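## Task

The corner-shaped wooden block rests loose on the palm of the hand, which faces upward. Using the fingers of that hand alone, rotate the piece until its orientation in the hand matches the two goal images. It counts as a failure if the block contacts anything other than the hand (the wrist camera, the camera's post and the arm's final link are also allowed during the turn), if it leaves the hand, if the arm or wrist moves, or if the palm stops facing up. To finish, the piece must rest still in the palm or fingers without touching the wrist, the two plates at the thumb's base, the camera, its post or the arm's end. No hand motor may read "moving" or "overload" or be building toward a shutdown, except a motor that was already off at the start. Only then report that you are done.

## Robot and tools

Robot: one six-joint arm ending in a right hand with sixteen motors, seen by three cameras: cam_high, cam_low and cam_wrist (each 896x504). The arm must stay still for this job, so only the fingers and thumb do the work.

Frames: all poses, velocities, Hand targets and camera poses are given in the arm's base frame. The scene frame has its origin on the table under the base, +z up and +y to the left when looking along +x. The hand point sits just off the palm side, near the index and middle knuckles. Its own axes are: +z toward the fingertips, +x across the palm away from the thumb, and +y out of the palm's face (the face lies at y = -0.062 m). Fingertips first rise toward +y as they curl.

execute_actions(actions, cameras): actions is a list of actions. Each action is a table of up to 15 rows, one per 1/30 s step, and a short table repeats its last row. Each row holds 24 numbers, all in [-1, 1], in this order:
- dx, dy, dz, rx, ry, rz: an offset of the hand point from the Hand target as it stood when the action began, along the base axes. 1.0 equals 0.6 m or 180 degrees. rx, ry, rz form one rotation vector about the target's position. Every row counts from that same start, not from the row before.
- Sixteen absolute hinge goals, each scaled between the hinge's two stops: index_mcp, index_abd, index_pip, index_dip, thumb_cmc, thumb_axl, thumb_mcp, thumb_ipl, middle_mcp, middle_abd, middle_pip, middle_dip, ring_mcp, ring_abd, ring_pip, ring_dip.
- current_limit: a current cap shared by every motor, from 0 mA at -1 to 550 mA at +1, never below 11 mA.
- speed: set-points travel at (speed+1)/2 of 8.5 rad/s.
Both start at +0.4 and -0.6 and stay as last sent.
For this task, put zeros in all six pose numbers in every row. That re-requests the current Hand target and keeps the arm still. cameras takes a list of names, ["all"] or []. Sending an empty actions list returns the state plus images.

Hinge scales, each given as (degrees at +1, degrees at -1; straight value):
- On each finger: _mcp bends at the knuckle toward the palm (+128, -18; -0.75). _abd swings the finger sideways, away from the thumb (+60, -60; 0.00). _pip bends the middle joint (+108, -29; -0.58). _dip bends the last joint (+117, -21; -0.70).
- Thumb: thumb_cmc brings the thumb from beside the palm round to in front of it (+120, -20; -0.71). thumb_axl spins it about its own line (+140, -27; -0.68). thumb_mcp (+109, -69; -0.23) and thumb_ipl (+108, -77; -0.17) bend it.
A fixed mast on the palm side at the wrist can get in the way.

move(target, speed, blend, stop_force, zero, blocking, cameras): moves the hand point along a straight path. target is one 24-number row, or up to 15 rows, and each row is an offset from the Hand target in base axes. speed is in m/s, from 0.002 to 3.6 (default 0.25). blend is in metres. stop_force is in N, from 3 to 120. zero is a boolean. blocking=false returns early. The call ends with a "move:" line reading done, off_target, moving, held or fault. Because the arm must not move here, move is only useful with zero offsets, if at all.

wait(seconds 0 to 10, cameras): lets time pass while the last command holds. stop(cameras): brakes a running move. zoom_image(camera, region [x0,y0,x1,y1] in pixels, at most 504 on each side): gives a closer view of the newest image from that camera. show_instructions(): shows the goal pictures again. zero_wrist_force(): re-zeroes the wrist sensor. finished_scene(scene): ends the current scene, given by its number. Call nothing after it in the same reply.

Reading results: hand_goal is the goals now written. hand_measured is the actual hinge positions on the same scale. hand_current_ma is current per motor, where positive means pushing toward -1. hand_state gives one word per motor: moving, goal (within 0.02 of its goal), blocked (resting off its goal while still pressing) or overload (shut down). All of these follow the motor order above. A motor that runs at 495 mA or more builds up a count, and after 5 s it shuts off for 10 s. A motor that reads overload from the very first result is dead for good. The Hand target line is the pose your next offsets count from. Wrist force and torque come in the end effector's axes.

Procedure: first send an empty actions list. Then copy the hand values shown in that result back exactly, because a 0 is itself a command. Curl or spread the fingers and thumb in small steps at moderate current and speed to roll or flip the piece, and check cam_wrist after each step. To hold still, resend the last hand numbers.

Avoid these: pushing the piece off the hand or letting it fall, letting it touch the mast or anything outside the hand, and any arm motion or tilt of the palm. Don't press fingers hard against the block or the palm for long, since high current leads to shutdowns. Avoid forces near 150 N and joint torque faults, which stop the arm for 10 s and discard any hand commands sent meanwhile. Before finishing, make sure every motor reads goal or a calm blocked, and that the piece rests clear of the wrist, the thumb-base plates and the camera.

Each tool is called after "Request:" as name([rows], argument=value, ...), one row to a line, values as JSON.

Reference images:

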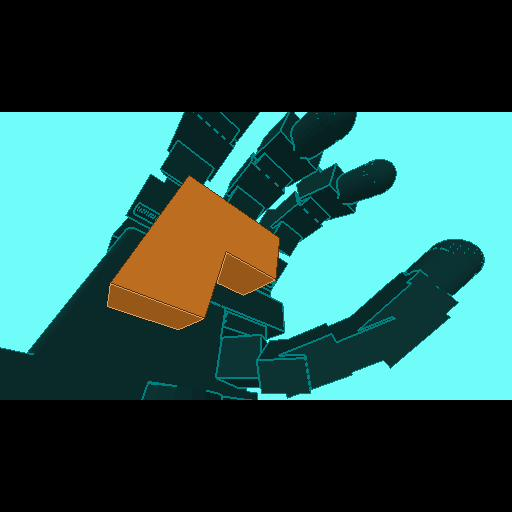

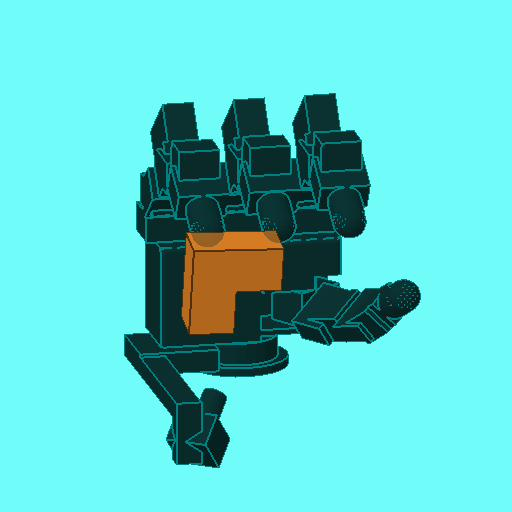

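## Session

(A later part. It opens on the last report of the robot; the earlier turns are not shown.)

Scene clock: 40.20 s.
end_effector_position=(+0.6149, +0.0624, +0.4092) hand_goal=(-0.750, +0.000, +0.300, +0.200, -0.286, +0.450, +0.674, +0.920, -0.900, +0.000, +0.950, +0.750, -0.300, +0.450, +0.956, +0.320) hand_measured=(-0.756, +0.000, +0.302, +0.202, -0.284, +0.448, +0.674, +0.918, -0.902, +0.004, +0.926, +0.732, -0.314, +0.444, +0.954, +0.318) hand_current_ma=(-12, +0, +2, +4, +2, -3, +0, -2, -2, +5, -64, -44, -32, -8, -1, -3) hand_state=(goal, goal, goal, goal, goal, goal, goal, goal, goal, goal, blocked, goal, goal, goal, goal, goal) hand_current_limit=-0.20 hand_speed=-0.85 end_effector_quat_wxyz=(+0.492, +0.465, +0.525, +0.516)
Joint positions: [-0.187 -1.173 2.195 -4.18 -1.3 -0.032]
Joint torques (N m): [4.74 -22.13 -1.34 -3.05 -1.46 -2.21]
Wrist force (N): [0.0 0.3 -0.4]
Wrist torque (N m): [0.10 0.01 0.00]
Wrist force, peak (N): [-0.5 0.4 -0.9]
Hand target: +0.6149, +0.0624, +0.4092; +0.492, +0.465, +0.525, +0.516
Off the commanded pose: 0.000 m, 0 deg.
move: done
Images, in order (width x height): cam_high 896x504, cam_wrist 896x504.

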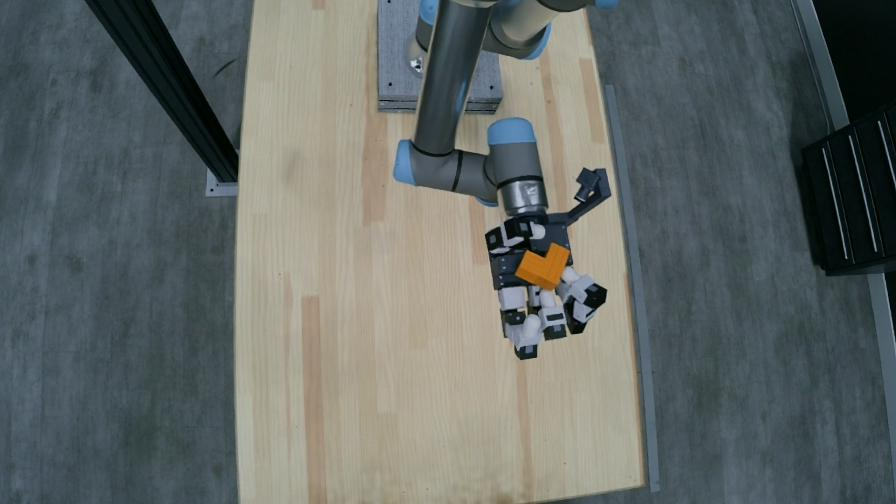

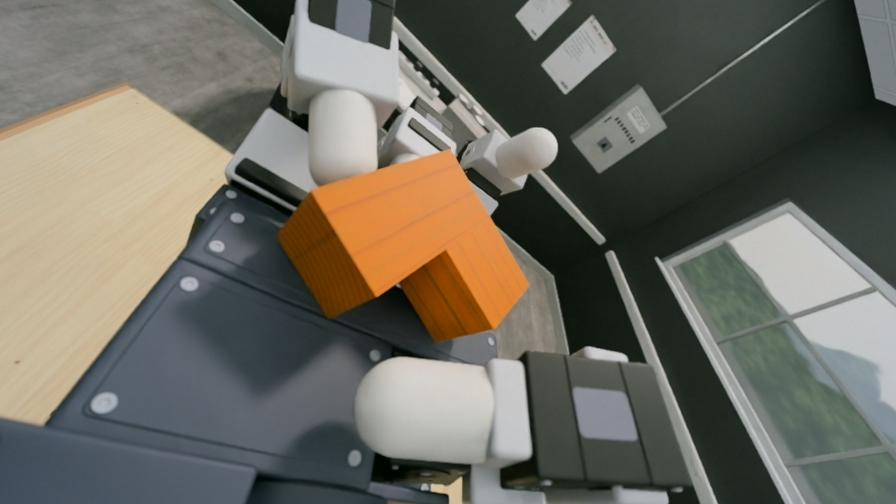

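Request:
move([
  [0,0,0,0,0,0,-0.75,0,0.3,0.2,-0.286,0.05,0.674,0.85,-0.9,0,0.95,0.75,-0.3,0.45,0.956,0.32,-0.2,-0.88],
], cameras=["cam_wrist","cam_high"])

Request:
zoom_image(camera="cam_high", region=[480, 175, 630, 345])

Scene clock: 41.80 s.
end_effector_position=(+0.6149, +0.0624, +0.4092) hand_goal=(-0.750, +0.000, +0.300, +0.200, -0.286, +0.050, +0.674, +0.850, -0.900, +0.000, +0.950, +0.750, -0.300, +0.450, +0.956, +0.320) hand_measured=(-0.756, +0.000, +0.302, +0.202, -0.296, +0.112, +0.668, +0.854, -0.904, +0.004, +0.926, +0.732, -0.314, +0.444, +0.952, +0.322) hand_current_ma=(-12, +0, +2, +4, -24, +219, -16, +8, -9, +4, -64, -44, -34, -8, -9, +1) hand_state=(goal, goal, goal, goal, goal, blocked, goal, goal, goal, goal, blocked, goal, goal, goal, goal, goal) hand_current_limit=-0.20 hand_speed=-0.88 end_effector_quat_wxyz=(+0.492, +0.465, +0.525, +0.516)
Joint positions: [-0.187 -1.173 2.195 -4.18 -1.3 -0.032]
Joint torques (N m): [4.72 -21.41 -1.84 -3.11 -1.38 -2.06]
Wrist force (N): [-0.3 0.3 -0.6]
Wrist torque (N m): [0.12 0.06 -0.03]
Wrist force, peak (N): [-0.3 0.7 -0.5]
Hand target: +0.6149, +0.0624, +0.4092; +0.492, +0.465, +0.525, +0.516
Off the commanded pose: 0.000 m, 0 deg.
move: done
Images, in order (width x height): cam_high 896x504, cam_wrist 896x504.

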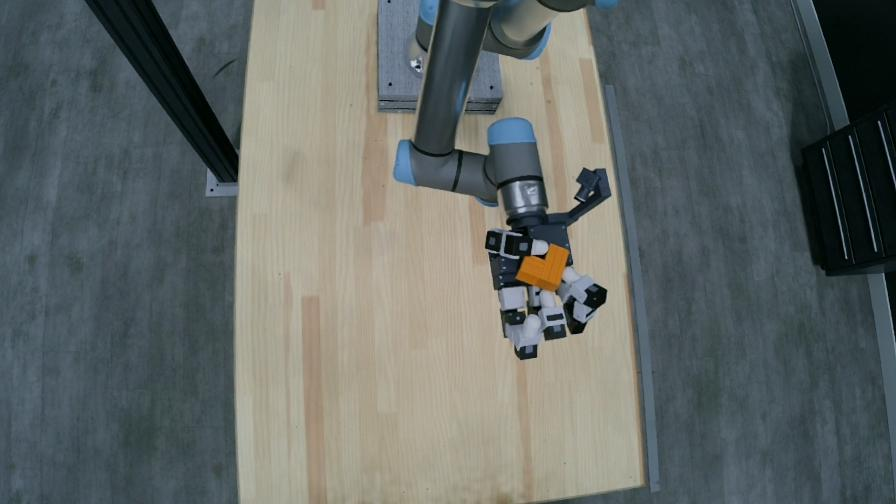

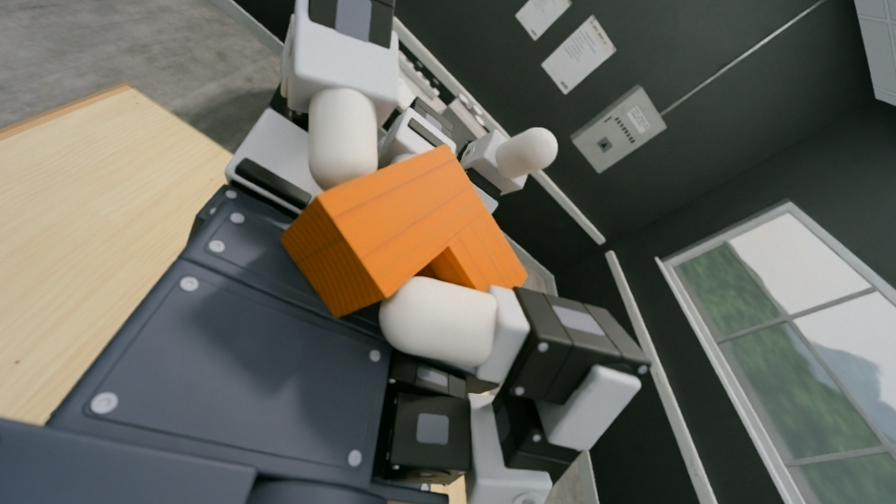

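Scaled by 2.965 from the camera's 896x504 image, which has a finer 1280x720 frame.

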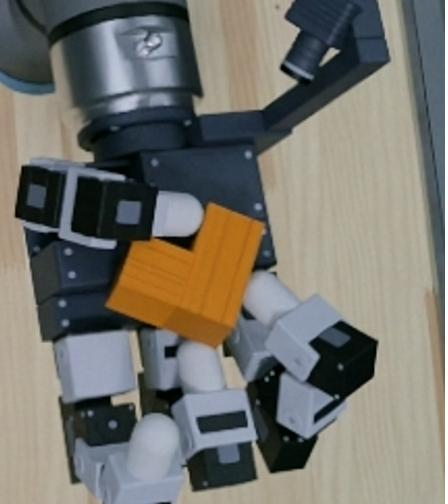

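Request:
move([
  [0,0,0,0,0,0,-0.75,0,0.3,0.2,-0.286,0.0,0.674,0.85,-0.9,0,0.3,0.3,-0.3,0.45,0.956,0.32,-0.1,-0.85],
], cameras=["cam_wrist","cam_high"])

Request:
zoom_image(camera="cam_high", region=[480, 175, 630, 345])

Scene clock: 43.63 s.
end_effector_position=(+0.6149, +0.0624, +0.4092) hand_goal=(-0.750, +0.000, +0.300, +0.200, -0.286, +0.000, +0.674, +0.850, -0.900, +0.000, +0.300, +0.300, -0.300, +0.450, +0.956, +0.320) hand_measured=(-0.756, +0.000, +0.302, +0.202, -0.308, +0.054, +0.664, +0.860, -0.914, +0.002, +0.302, +0.302, -0.326, +0.442, +0.936, +0.332) hand_current_ma=(-12, +0, +2, +4, -55, +218, -29, +30, -34, +2, +2, +5, -75, -13, -51, +27) hand_state=(goal, goal, goal, goal, blocked, blocked, goal, goal, goal, goal, goal, goal, blocked, goal, blocked, goal) hand_current_limit=-0.10 hand_speed=-0.85 end_effector_quat_wxyz=(+0.492, +0.465, +0.525, +0.516)
Joint positions: [-0.187 -1.173 2.195 -4.18 -1.3 -0.032]
Joint torques (N m): [4.39 -21.36 -2.03 -3.13 -1.42 -2.21]
Wrist force (N): [-0.4 0.2 -0.4]
Wrist torque (N m): [0.10 0.07 -0.03]
Wrist force, peak (N): [-0.4 0.3 -0.6]
Hand target: +0.6149, +0.0624, +0.4092; +0.492, +0.465, +0.525, +0.516
Off the commanded pose: 0.000 m, 0 deg.
move: done
Images, in order (width x height): cam_high 896x504, cam_wrist 896x504.

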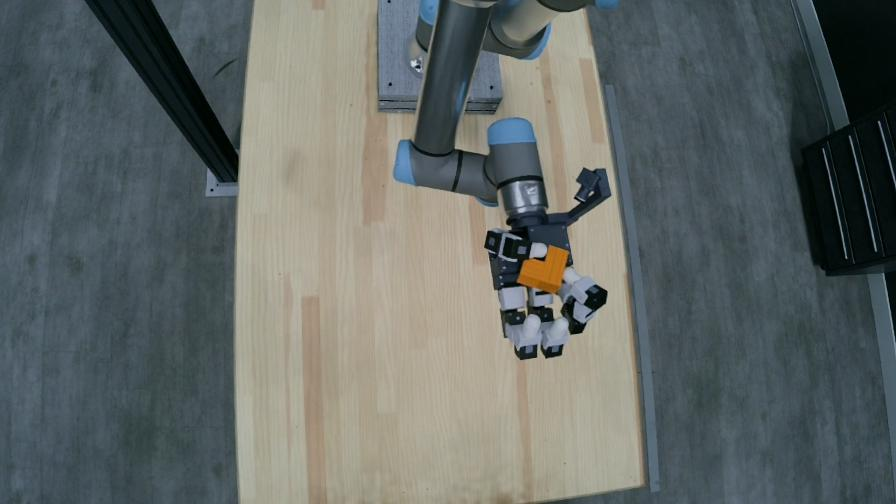

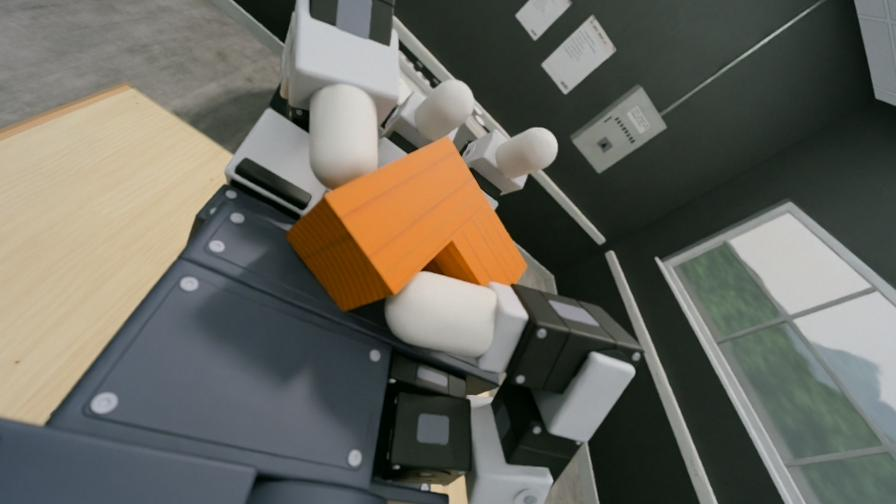

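Scaled by 2.965 from the camera's 896x504 image, which has a finer 1280x720 frame.

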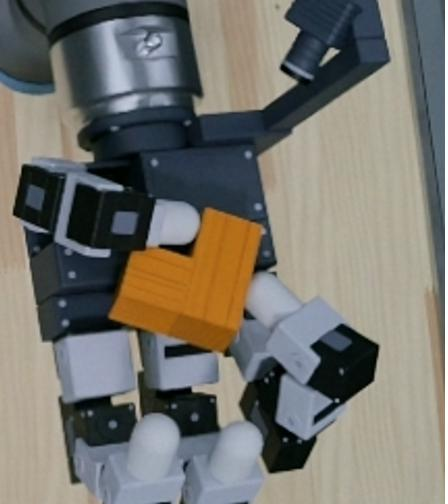

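Request:
move([
  [0,0,0,0,0,0,-0.75,0,0.3,0.2,-0.286,-0.14,0.674,0.8,-0.9,0,0.3,0.3,-0.3,0.38,0.956,0.32,-0.1,-0.88],
], cameras=["cam_wrist","cam_high"])

Request:
zoom_image(camera="cam_high", region=[480, 175, 630, 345])

Scene clock: 44.37 s.
end_effector_position=(+0.6149, +0.0624, +0.4092) hand_goal=(-0.750, +0.000, +0.300, +0.200, -0.286, -0.140, +0.674, +0.800, -0.900, +0.000, +0.300, +0.300, -0.300, +0.380, +0.956, +0.320) hand_measured=(-0.756, +0.000, +0.302, +0.202, -0.312, -0.022, +0.664, +0.832, -0.914, +0.002, +0.302, +0.302, -0.326, +0.370, +0.954, +0.336) hand_current_ma=(-12, +0, +2, +4, -70, +247, -28, +130, -34, +2, +2, +5, -75, -17, -2, +40) hand_state=(goal, goal, goal, goal, blocked, blocked, goal, blocked, goal, goal, goal, goal, blocked, goal, goal, goal) hand_current_limit=-0.10 hand_speed=-0.88 end_effector_quat_wxyz=(+0.492, +0.465, +0.525, +0.516)
Joint positions: [-0.187 -1.173 2.195 -4.18 -1.3 -0.032]
Joint torques (N m): [5.6 -21.34 -0.26 -3.14 -1.44 -2.14]
Wrist force (N): [-0.2 0.0 -0.4]
Wrist torque (N m): [0.09 0.05 -0.02]
Wrist force, peak (N): [-0.4 0.4 -0.6]
Hand target: +0.6149, +0.0624, +0.4092; +0.492, +0.465, +0.525, +0.516
Off the commanded pose: 0.000 m, 0 deg.
move: done
Images, in order (width x height): cam_high 896x504, cam_wrist 896x504.

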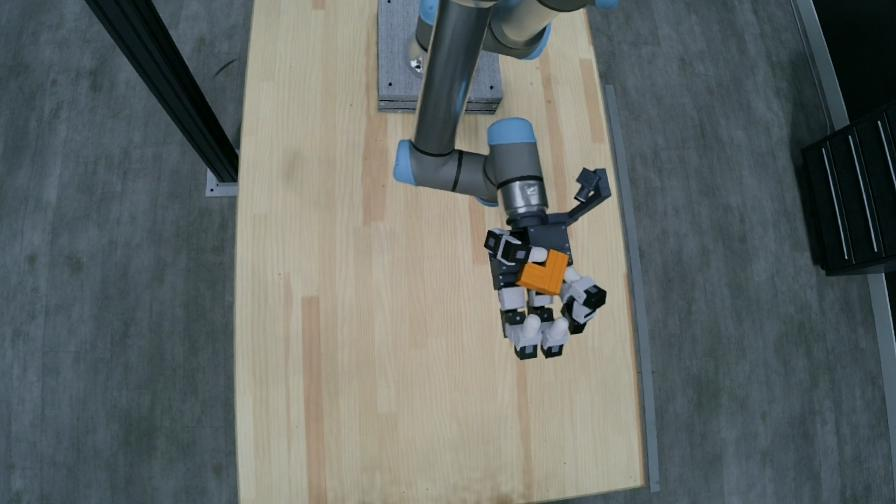

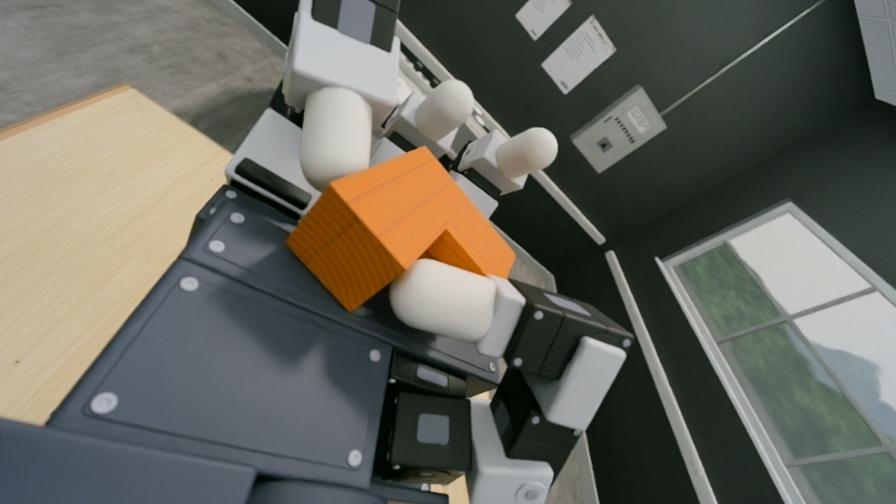

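Scaled by 2.965 from the camera's 896x504 image, which has a finer 1280x720 frame.

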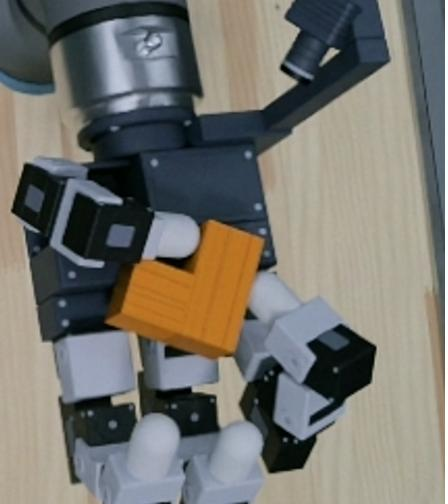

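Request:
move([
  [0,0,0,0,0,0,-0.75,0,0.3,0.2,-0.286,0.05,0.674,0.75,-0.9,0,0.3,0.3,-0.3,-0.2,0.956,0.32,-0.1,-0.75],
  [0,0,0,0,0,0,-0.75,0,0.3,0.2,-0.1,0.3,0.5,0.3,-0.9,0,0.3,0.3,0.068,-0.2,0.883,0.174,0.1,-0.75],
], cameras=["cam_wrist","cam_high"])

Request:
zoom_image(camera="cam_high", region=[480, 175, 630, 345])

Scene clock: 47.27 s.
end_effector_position=(+0.6149, +0.0624, +0.4092) hand_goal=(-0.750, +0.000, +0.300, +0.200, -0.100, +0.300, +0.500, +0.300, -0.900, +0.000, +0.300, +0.300, +0.068, -0.200, +0.882, +0.174) hand_measured=(-0.756, +0.000, +0.302, +0.202, -0.104, +0.298, +0.506, +0.304, -0.914, +0.002, +0.302, +0.302, +0.056, -0.198, +0.886, +0.176) hand_current_ma=(-12, +0, +2, +4, -5, -6, +16, +9, -34, +2, +2, +5, -31, +3, +7, +4) hand_state=(goal, goal, goal, goal, goal, goal, goal, goal, goal, goal, goal, goal, goal, goal, goal, goal) hand_current_limit=0.10 hand_speed=-0.75 end_effector_quat_wxyz=(+0.492, +0.465, +0.525, +0.516)
Joint positions: [-0.187 -1.173 2.195 -4.18 -1.3 -0.032]
Joint torques (N m): [5.26 -20.62 -1.12 -2.95 -1.4 -2.2]
Wrist force (N): [-0.6 0.2 -0.6]
Wrist torque (N m): [0.10 0.09 -0.05]
Wrist force, peak (N): [-0.3 0.3 -0.8]
Hand target: +0.6149, +0.0624, +0.4092; +0.492, +0.465, +0.525, +0.516
Off the commanded pose: 0.000 m, 0 deg.
move: done
Images, in order (width x height): cam_high 896x504, cam_wrist 896x504.

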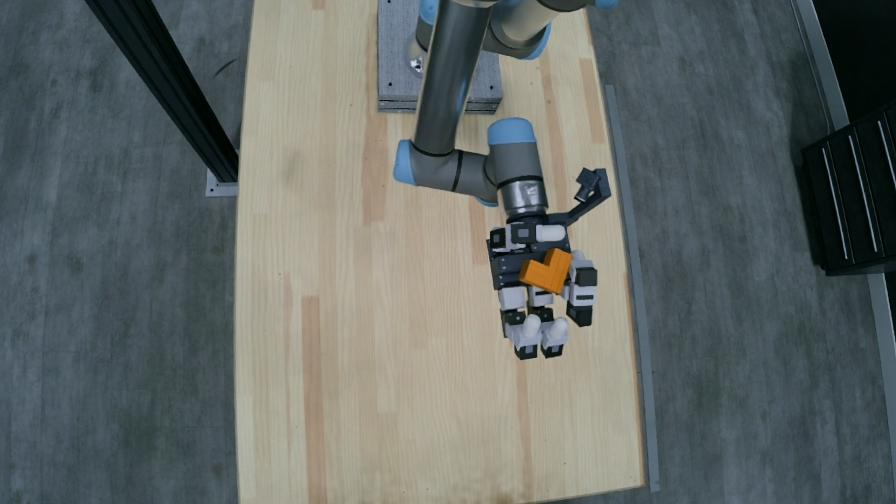

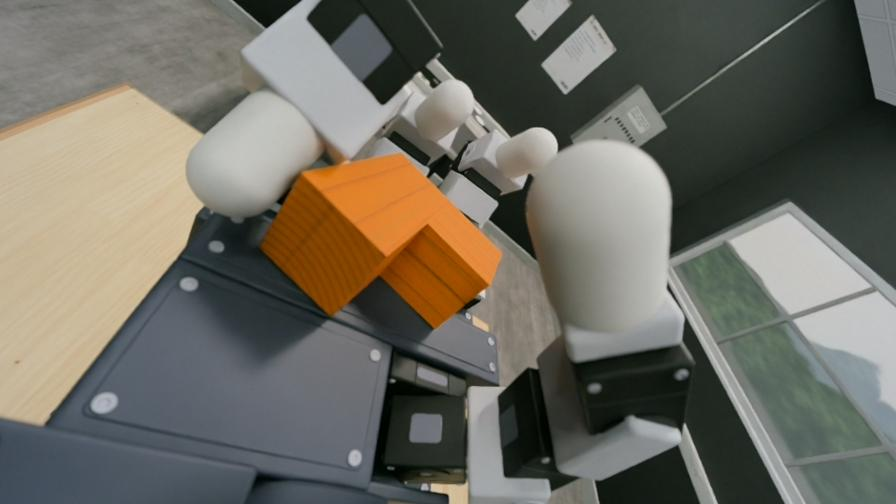

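Scaled by 2.965 from the camera's 896x504 image, which has a finer 1280x720 frame.

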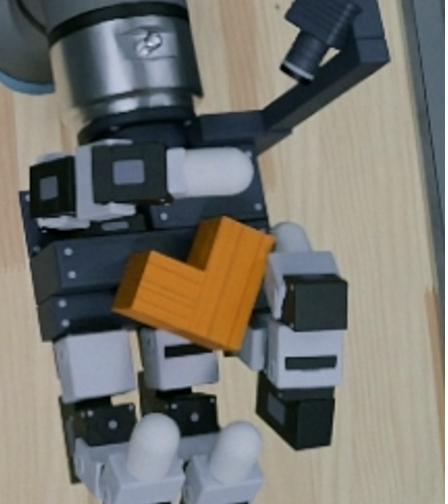

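Request:
move([
  [0,0,0,0,0,0,-0.75,0,0.3,0.2,-0.1,0.3,0.5,0.3,-0.9,0,0.3,0.3,0.068,0.35,0.883,0.174,0.1,-0.88],
], cameras=["cam_wrist","cam_high"])

Request:
zoom_image(camera="cam_high", region=[480, 175, 630, 345])

Scene clock: 48.83 s.
end_effector_position=(+0.6149, +0.0624, +0.4092) hand_goal=(-0.750, +0.000, +0.300, +0.200, -0.100, +0.300, +0.500, +0.300, -0.900, +0.000, +0.300, +0.300, +0.068, +0.350, +0.882, +0.174) hand_measured=(-0.756, +0.000, +0.302, +0.202, -0.104, +0.298, +0.506, +0.304, -0.914, +0.002, +0.302, +0.302, +0.062, +0.346, +0.886, +0.176) hand_current_ma=(-12, +0, +2, +4, -5, -6, +16, +9, -34, +2, +2, +5, -14, -5, +7, +4) hand_state=(goal, goal, goal, goal, goal, goal, goal, goal, goal, goal, goal, goal, goal, goal, goal, goal) hand_current_limit=0.10 hand_speed=-0.88 end_effector_quat_wxyz=(+0.492, +0.465, +0.525, +0.516)
Joint positions: [-0.187 -1.173 2.195 -4.18 -1.3 -0.032]
Joint torques (N m): [5.2 -20.78 -1.48 -3.11 -1.34 -2.29]
Wrist force (N): [-0.1 0.1 -0.3]
Wrist torque (N m): [0.06 0.03 -0.01]
Wrist force, peak (N): [-0.6 0.2 -0.6]
Hand target: +0.6149, +0.0624, +0.4092; +0.492, +0.465, +0.525, +0.516
Off the commanded pose: 0.000 m, 0 deg.
move: done
Images, in order (width x height): cam_high 896x504, cam_wrist 896x504.

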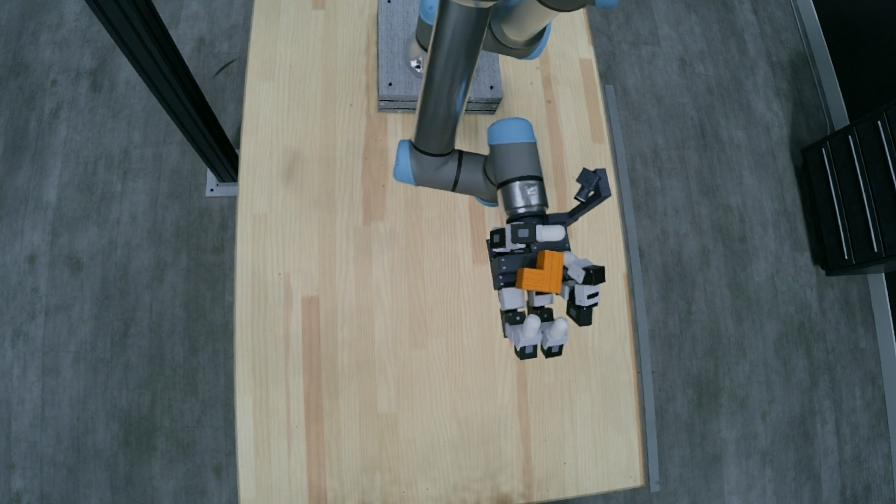

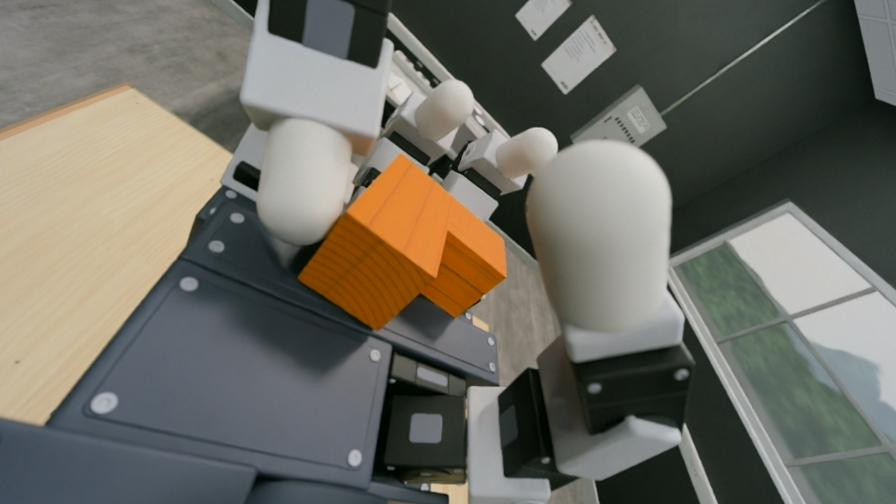

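Scaled by 2.965 from the camera's 896x504 image, which has a finer 1280x720 frame.

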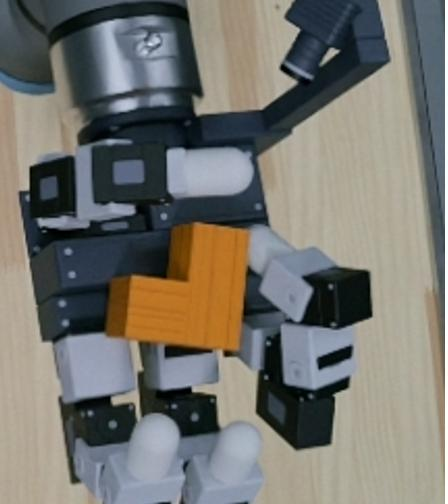

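Request:
move([
  [0,0,0,0,0,0,-0.75,0,0.3,0.2,-0.1,0.3,0.5,0.3,-0.9,0,0.3,0.3,0.068,0.62,0.883,0.174,0.1,-0.88],
], cameras=["cam_wrist","cam_high"])

Request:
zoom_image(camera="cam_high", region=[480, 175, 630, 345])

Scene clock: 49.83 s.
end_effector_position=(+0.6149, +0.0624, +0.4092) hand_goal=(-0.750, +0.000, +0.300, +0.200, -0.100, +0.300, +0.500, +0.300, -0.900, +0.000, +0.300, +0.300, +0.068, +0.620, +0.882, +0.174) hand_measured=(-0.756, +0.000, +0.302, +0.202, -0.104, +0.298, +0.506, +0.304, -0.914, +0.002, +0.302, +0.302, +0.062, +0.616, +0.886, +0.176) hand_current_ma=(-12, +0, +2, +4, -5, -5, +16, +9, -34, +2, +2, +5, -12, -6, +7, +4) hand_state=(goal, goal, goal, goal, goal, goal, goal, goal, goal, goal, goal, goal, goal, goal, goal, goal) hand_current_limit=0.10 hand_speed=-0.88 end_effector_quat_wxyz=(+0.492, +0.465, +0.525, +0.516)
Joint positions: [-0.187 -1.173 2.195 -4.18 -1.3 -0.032]
Joint torques (N m): [4.28 -20.8 -1.46 -3.11 -1.29 -2.2]
Wrist force (N): [-0.2 0.3 -0.7]
Wrist torque (N m): [0.12 0.05 -0.02]
Wrist force, peak (N): [-0.2 -0.3 -1.0]
Hand target: +0.6149, +0.0624, +0.4092; +0.492, +0.465, +0.525, +0.516
Off the commanded pose: 0.000 m, 0 deg.
move: done
Images, in order (width x height): cam_high 896x504, cam_wrist 896x504.

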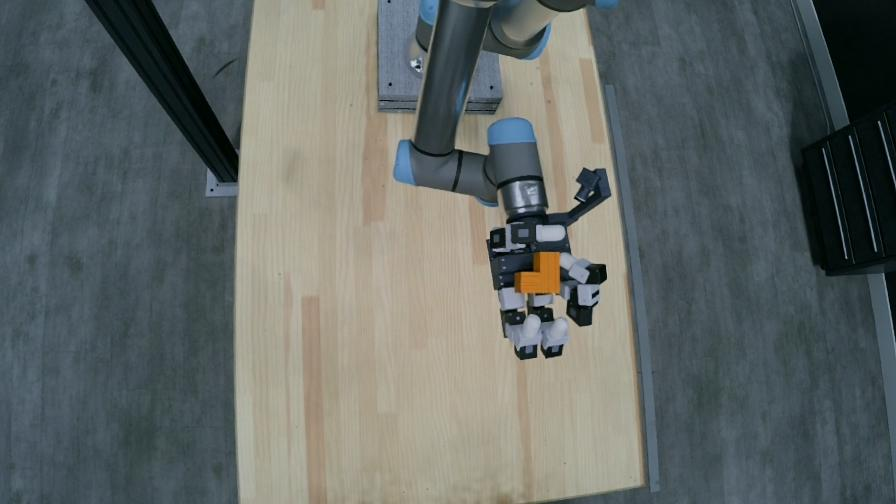

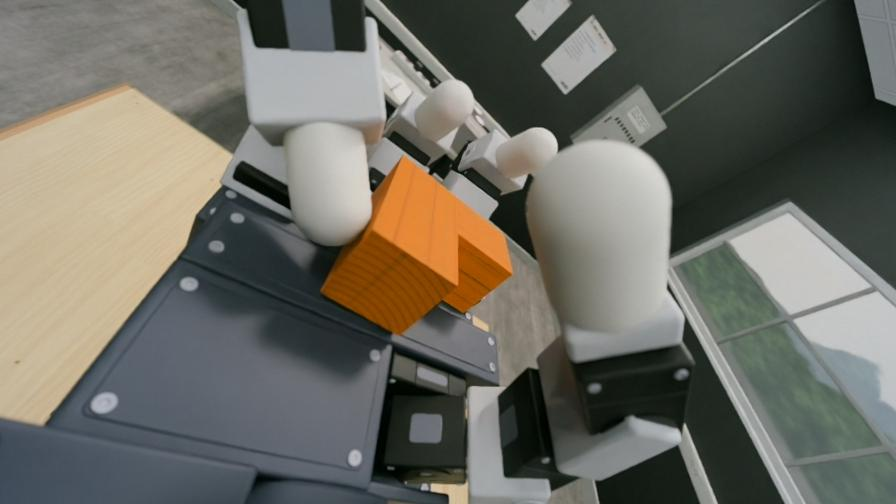

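Scaled by 2.965 from the camera's 896x504 image, which has a finer 1280x720 frame.

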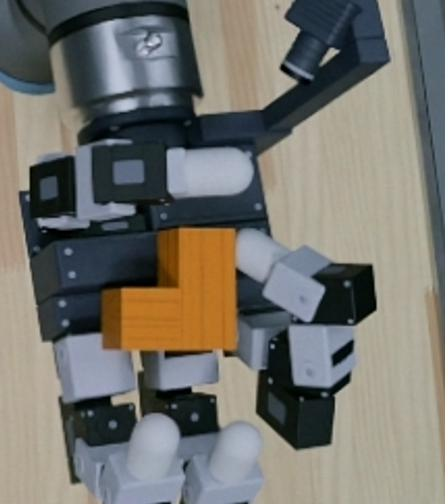

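Request:
move([
  [0,0,0,0,0,0,-0.75,0,0.3,0.2,-0.1,0.3,0.5,0.3,-0.9,0,0.3,0.3,0.068,0.85,0.883,0.174,0.1,-0.88],
], cameras=["cam_wrist","cam_high"])

Request:
zoom_image(camera="cam_high", region=[480, 175, 630, 345])

Request:
zoom_image(camera="cam_wrist", region=[200, 100, 600, 400])

Scene clock: 50.83 s.
end_effector_position=(+0.6149, +0.0624, +0.4092) hand_goal=(-0.750, +0.000, +0.300, +0.200, -0.100, +0.300, +0.500, +0.300, -0.900, +0.000, +0.300, +0.300, +0.068, +0.850, +0.882, +0.174) hand_measured=(-0.756, +0.000, +0.302, +0.202, -0.104, +0.298, +0.506, +0.304, -0.914, +0.002, +0.302, +0.302, +0.062, +0.846, +0.886, +0.176) hand_current_ma=(-13, +0, +2, +4, -5, -5, +16, +9, -34, +2, +2, +5, -11, -5, +7, +4) hand_state=(goal, goal, goal, goal, goal, goal, goal, goal, goal, goal, goal, goal, goal, goal, goal, goal) hand_current_limit=0.10 hand_speed=-0.88 end_effector_quat_wxyz=(+0.492, +0.465, +0.525, +0.516)
Joint positions: [-0.187 -1.173 2.195 -4.18 -1.3 -0.032]
Joint torques (N m): [4.74 -20.69 -1.86 -3.03 -1.17 -2.23]
Wrist force (N): [-0.4 0.3 -0.4]
Wrist torque (N m): [0.09 0.07 -0.03]
Wrist force, peak (N): [-0.8 0.3 -0.4]
Hand target: +0.6149, +0.0624, +0.4092; +0.492, +0.465, +0.525, +0.516
Off the commanded pose: 0.000 m, 0 deg.
move: done
Images, in order (width x height): cam_high 896x504, cam_wrist 896x504.

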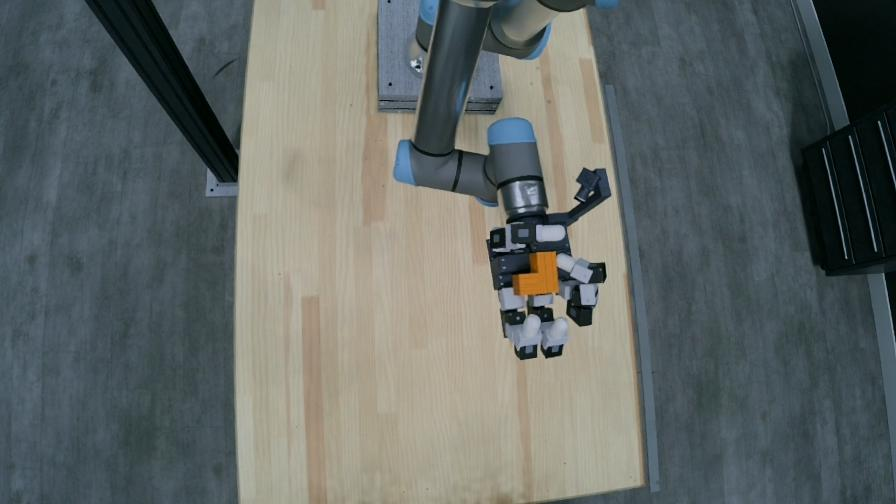

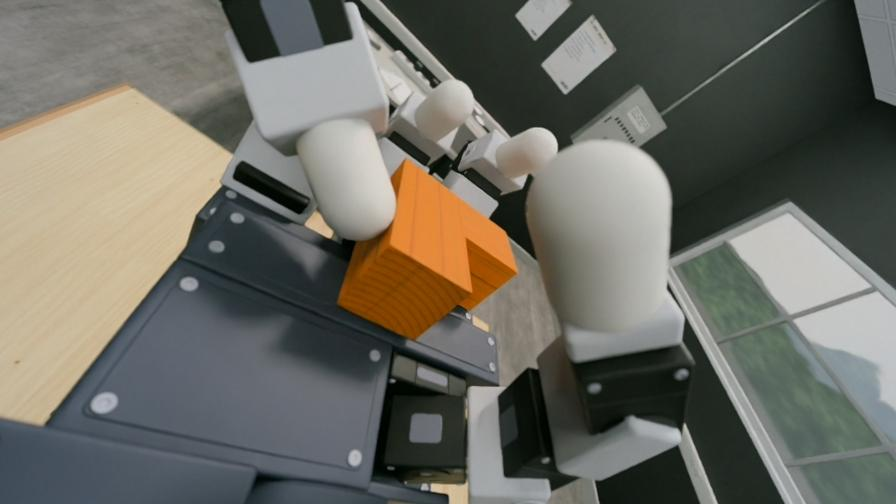

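Scaled by 2.965 from the camera's 896x504 image, which has a finer 1280x720 frame.

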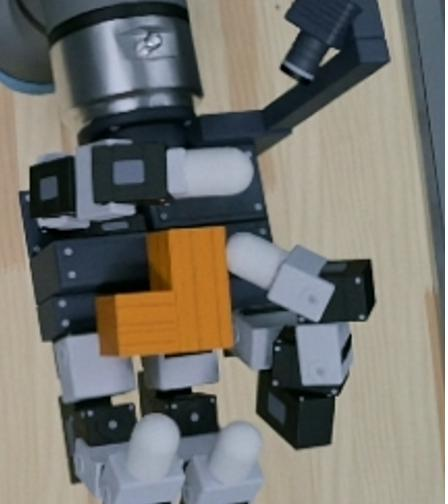

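Scaled by 1.260 from the camera's 896x504 image, which has a finer 1280x720 frame.

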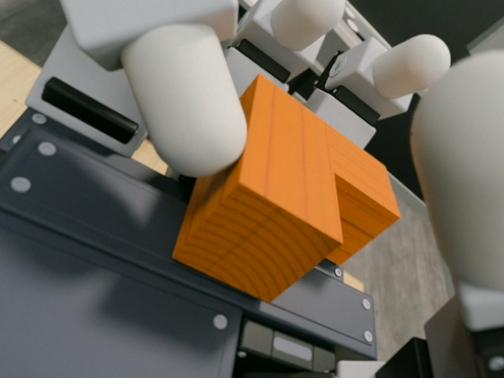

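Request:
move([
  [0,0,0,0,0,0,-0.75,0,0.3,0.2,-0.1,0.3,0.5,0.3,-0.9,0,0.3,0.3,0.0,0.98,0.883,0.174,0.1,-0.88],
], cameras=["cam_wrist","cam_high"])

Request:
zoom_image(camera="cam_high", region=[480, 175, 630, 345])

Request:
zoom_image(camera="cam_wrist", region=[200, 100, 600, 400])

Scene clock: 51.90 s.
end_effector_position=(+0.6149, +0.0624, +0.4092) hand_goal=(-0.750, +0.000, +0.300, +0.200, -0.100, +0.300, +0.500, +0.300, -0.900, +0.000, +0.300, +0.300, +0.000, +0.980, +0.882, +0.174) hand_measured=(-0.756, +0.000, +0.302, +0.202, -0.104, +0.298, +0.506, +0.304, -0.914, +0.002, +0.302, +0.302, +0.000, +0.976, +0.884, +0.176) hand_current_ma=(-13, +0, +2, +4, -5, -5, +16, +9, -34, +2, +2, +5, +0, -4, +3, +3) hand_state=(goal, goal, goal, goal, goal, goal, goal, goal, goal, goal, goal, goal, goal, goal, goal, goal) hand_current_limit=0.10 hand_speed=-0.88 end_effector_quat_wxyz=(+0.492, +0.465, +0.525, +0.516)
Joint positions: [-0.187 -1.173 2.195 -4.18 -1.3 -0.032]
Joint torques (N m): [4.68 -20.43 -1.7 -3.07 -1.27 -2.2]
Wrist force (N): [-0.5 -0.1 -0.8]
Wrist torque (N m): [0.08 0.08 -0.05]
Wrist force, peak (N): [-0.5 -0.1 -0.8]
Hand target: +0.6149, +0.0624, +0.4092; +0.492, +0.465, +0.525, +0.516
Off the commanded pose: 0.000 m, 0 deg.
move: done
Images, in order (width x height): cam_high 896x504, cam_wrist 896x504.

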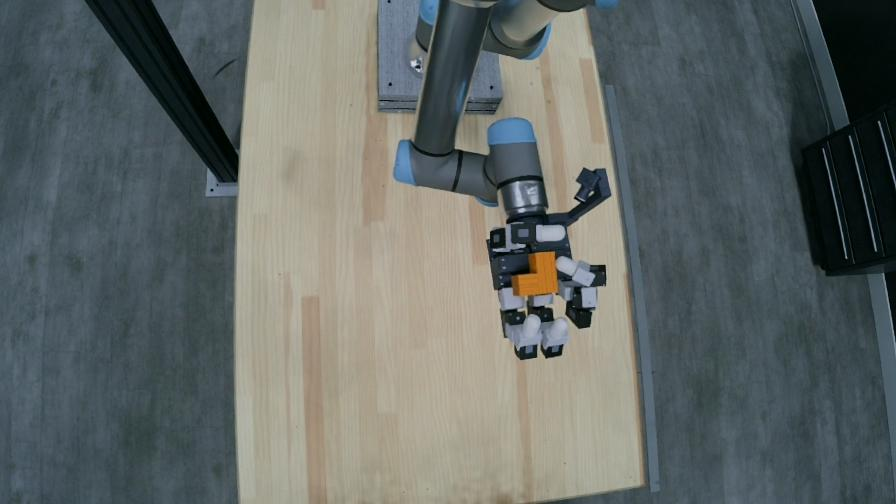

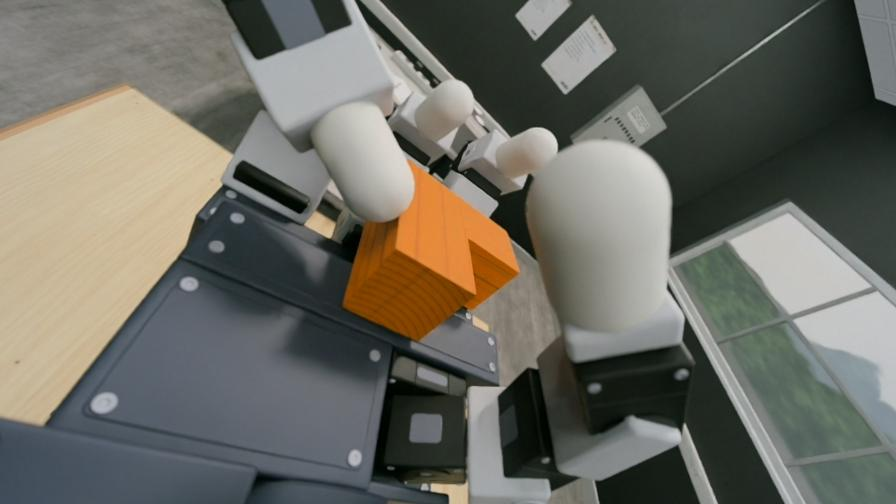

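Scaled by 2.965 from the camera's 896x504 image, which has a finer 1280x720 frame.

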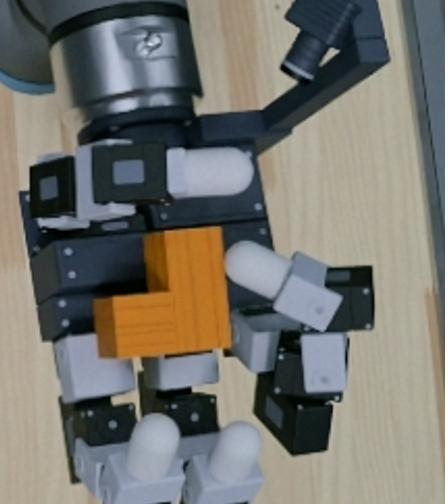

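Scaled by 1.260 from the camera's 896x504 image, which has a finer 1280x720 frame.

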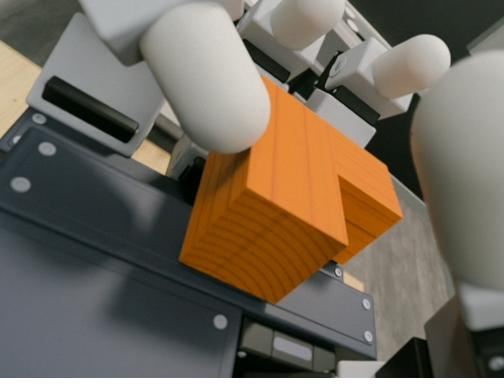

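Request:
move([
  [0,0,0,0,0,0,-0.75,0,0.3,0.2,-0.1,0.3,0.5,0.3,-0.9,0,0.97,0.45,0.0,0.98,0.883,0.174,0.1,-0.88],
], cameras=["cam_wrist","cam_high"])

Request:
zoom_image(camera="cam_high", region=[480, 175, 630, 345])

Request:
zoom_image(camera="cam_wrist", region=[200, 100, 600, 400])

Scene clock: 54.47 s.
end_effector_position=(+0.6149, +0.0624, +0.4092) hand_goal=(-0.750, +0.000, +0.300, +0.200, -0.100, +0.300, +0.500, +0.300, -0.900, +0.000, +0.970, +0.450, +0.000, +0.980, +0.882, +0.174) hand_measured=(-0.756, +0.000, +0.302, +0.202, -0.104, +0.298, +0.506, +0.304, -0.914, +0.002, +0.960, +0.448, +0.000, +0.978, +0.884, +0.176) hand_current_ma=(-13, +0, +2, +4, -5, -5, +16, +9, -34, +2, -19, -3, +0, -2, +3, +3) hand_state=(goal, goal, goal, goal, goal, goal, goal, goal, goal, goal, goal, goal, goal, goal, goal, goal) hand_current_limit=0.10 hand_speed=-0.88 end_effector_quat_wxyz=(+0.492, +0.465, +0.525, +0.516)
Joint positions: [-0.187 -1.173 2.195 -4.18 -1.3 -0.032]
Joint torques (N m): [4.74 -21.02 -2.28 -2.98 -1.27 -2.27]
Wrist force (N): [-0.1 0.3 -0.5]
Wrist torque (N m): [0.08 0.02 -0.01]
Wrist force, peak (N): [0.1 -0.2 -1.0]
Hand target: +0.6149, +0.0624, +0.4092; +0.492, +0.465, +0.525, +0.516
Off the commanded pose: 0.000 m, 0 deg.
move: done
Images, in order (width x height): cam_high 896x504, cam_wrist 896x504.

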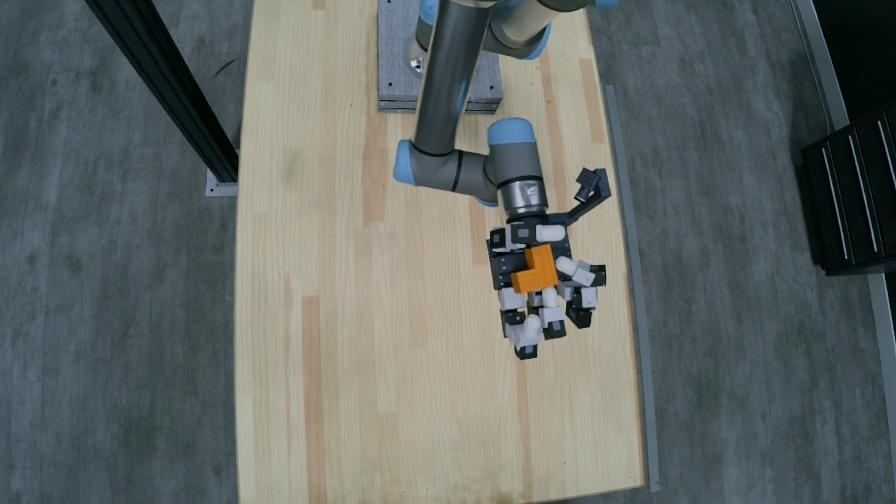

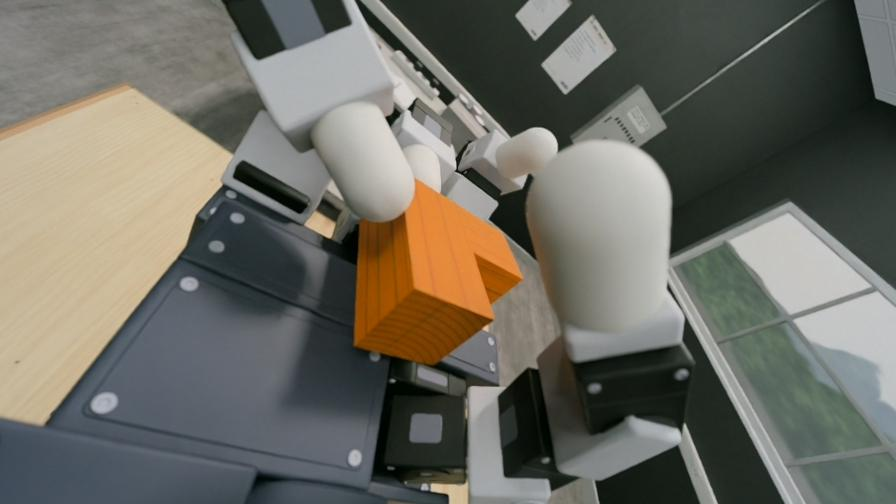

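Scaled by 2.965 from the camera's 896x504 image, which has a finer 1280x720 frame.

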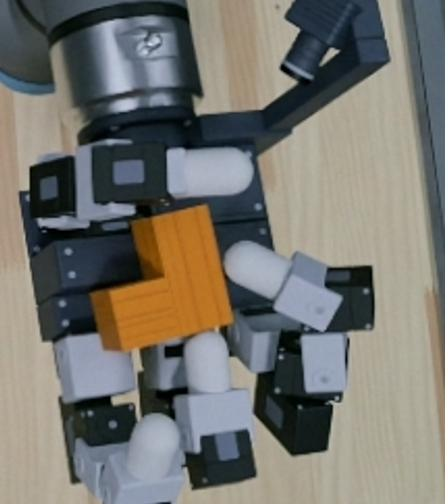

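Scaled by 1.260 from the camera's 896x504 image, which has a finer 1280x720 frame.

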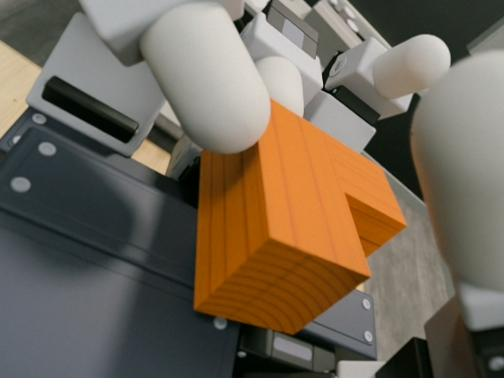

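Request:
zoom_image(camera="cam_high", region=[485, 215, 575, 300])

Request:
zoom_image(camera="cam_wrist", region=[320, 240, 520, 440])

Scaled by 5.600 from the camera's 896x504 image, which has a finer 1280x720 frame.

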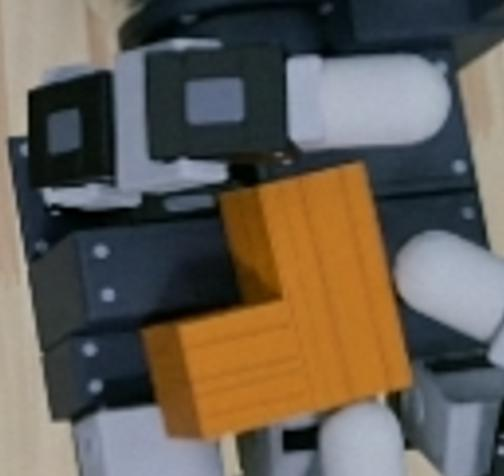

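Scaled by 2.520 from the camera's 896x504 image, which has a finer 1280x720 frame.

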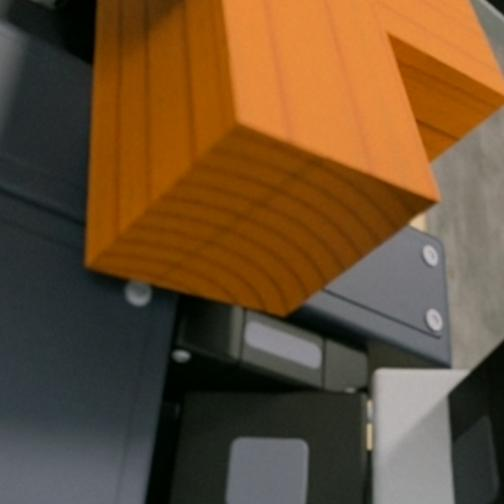

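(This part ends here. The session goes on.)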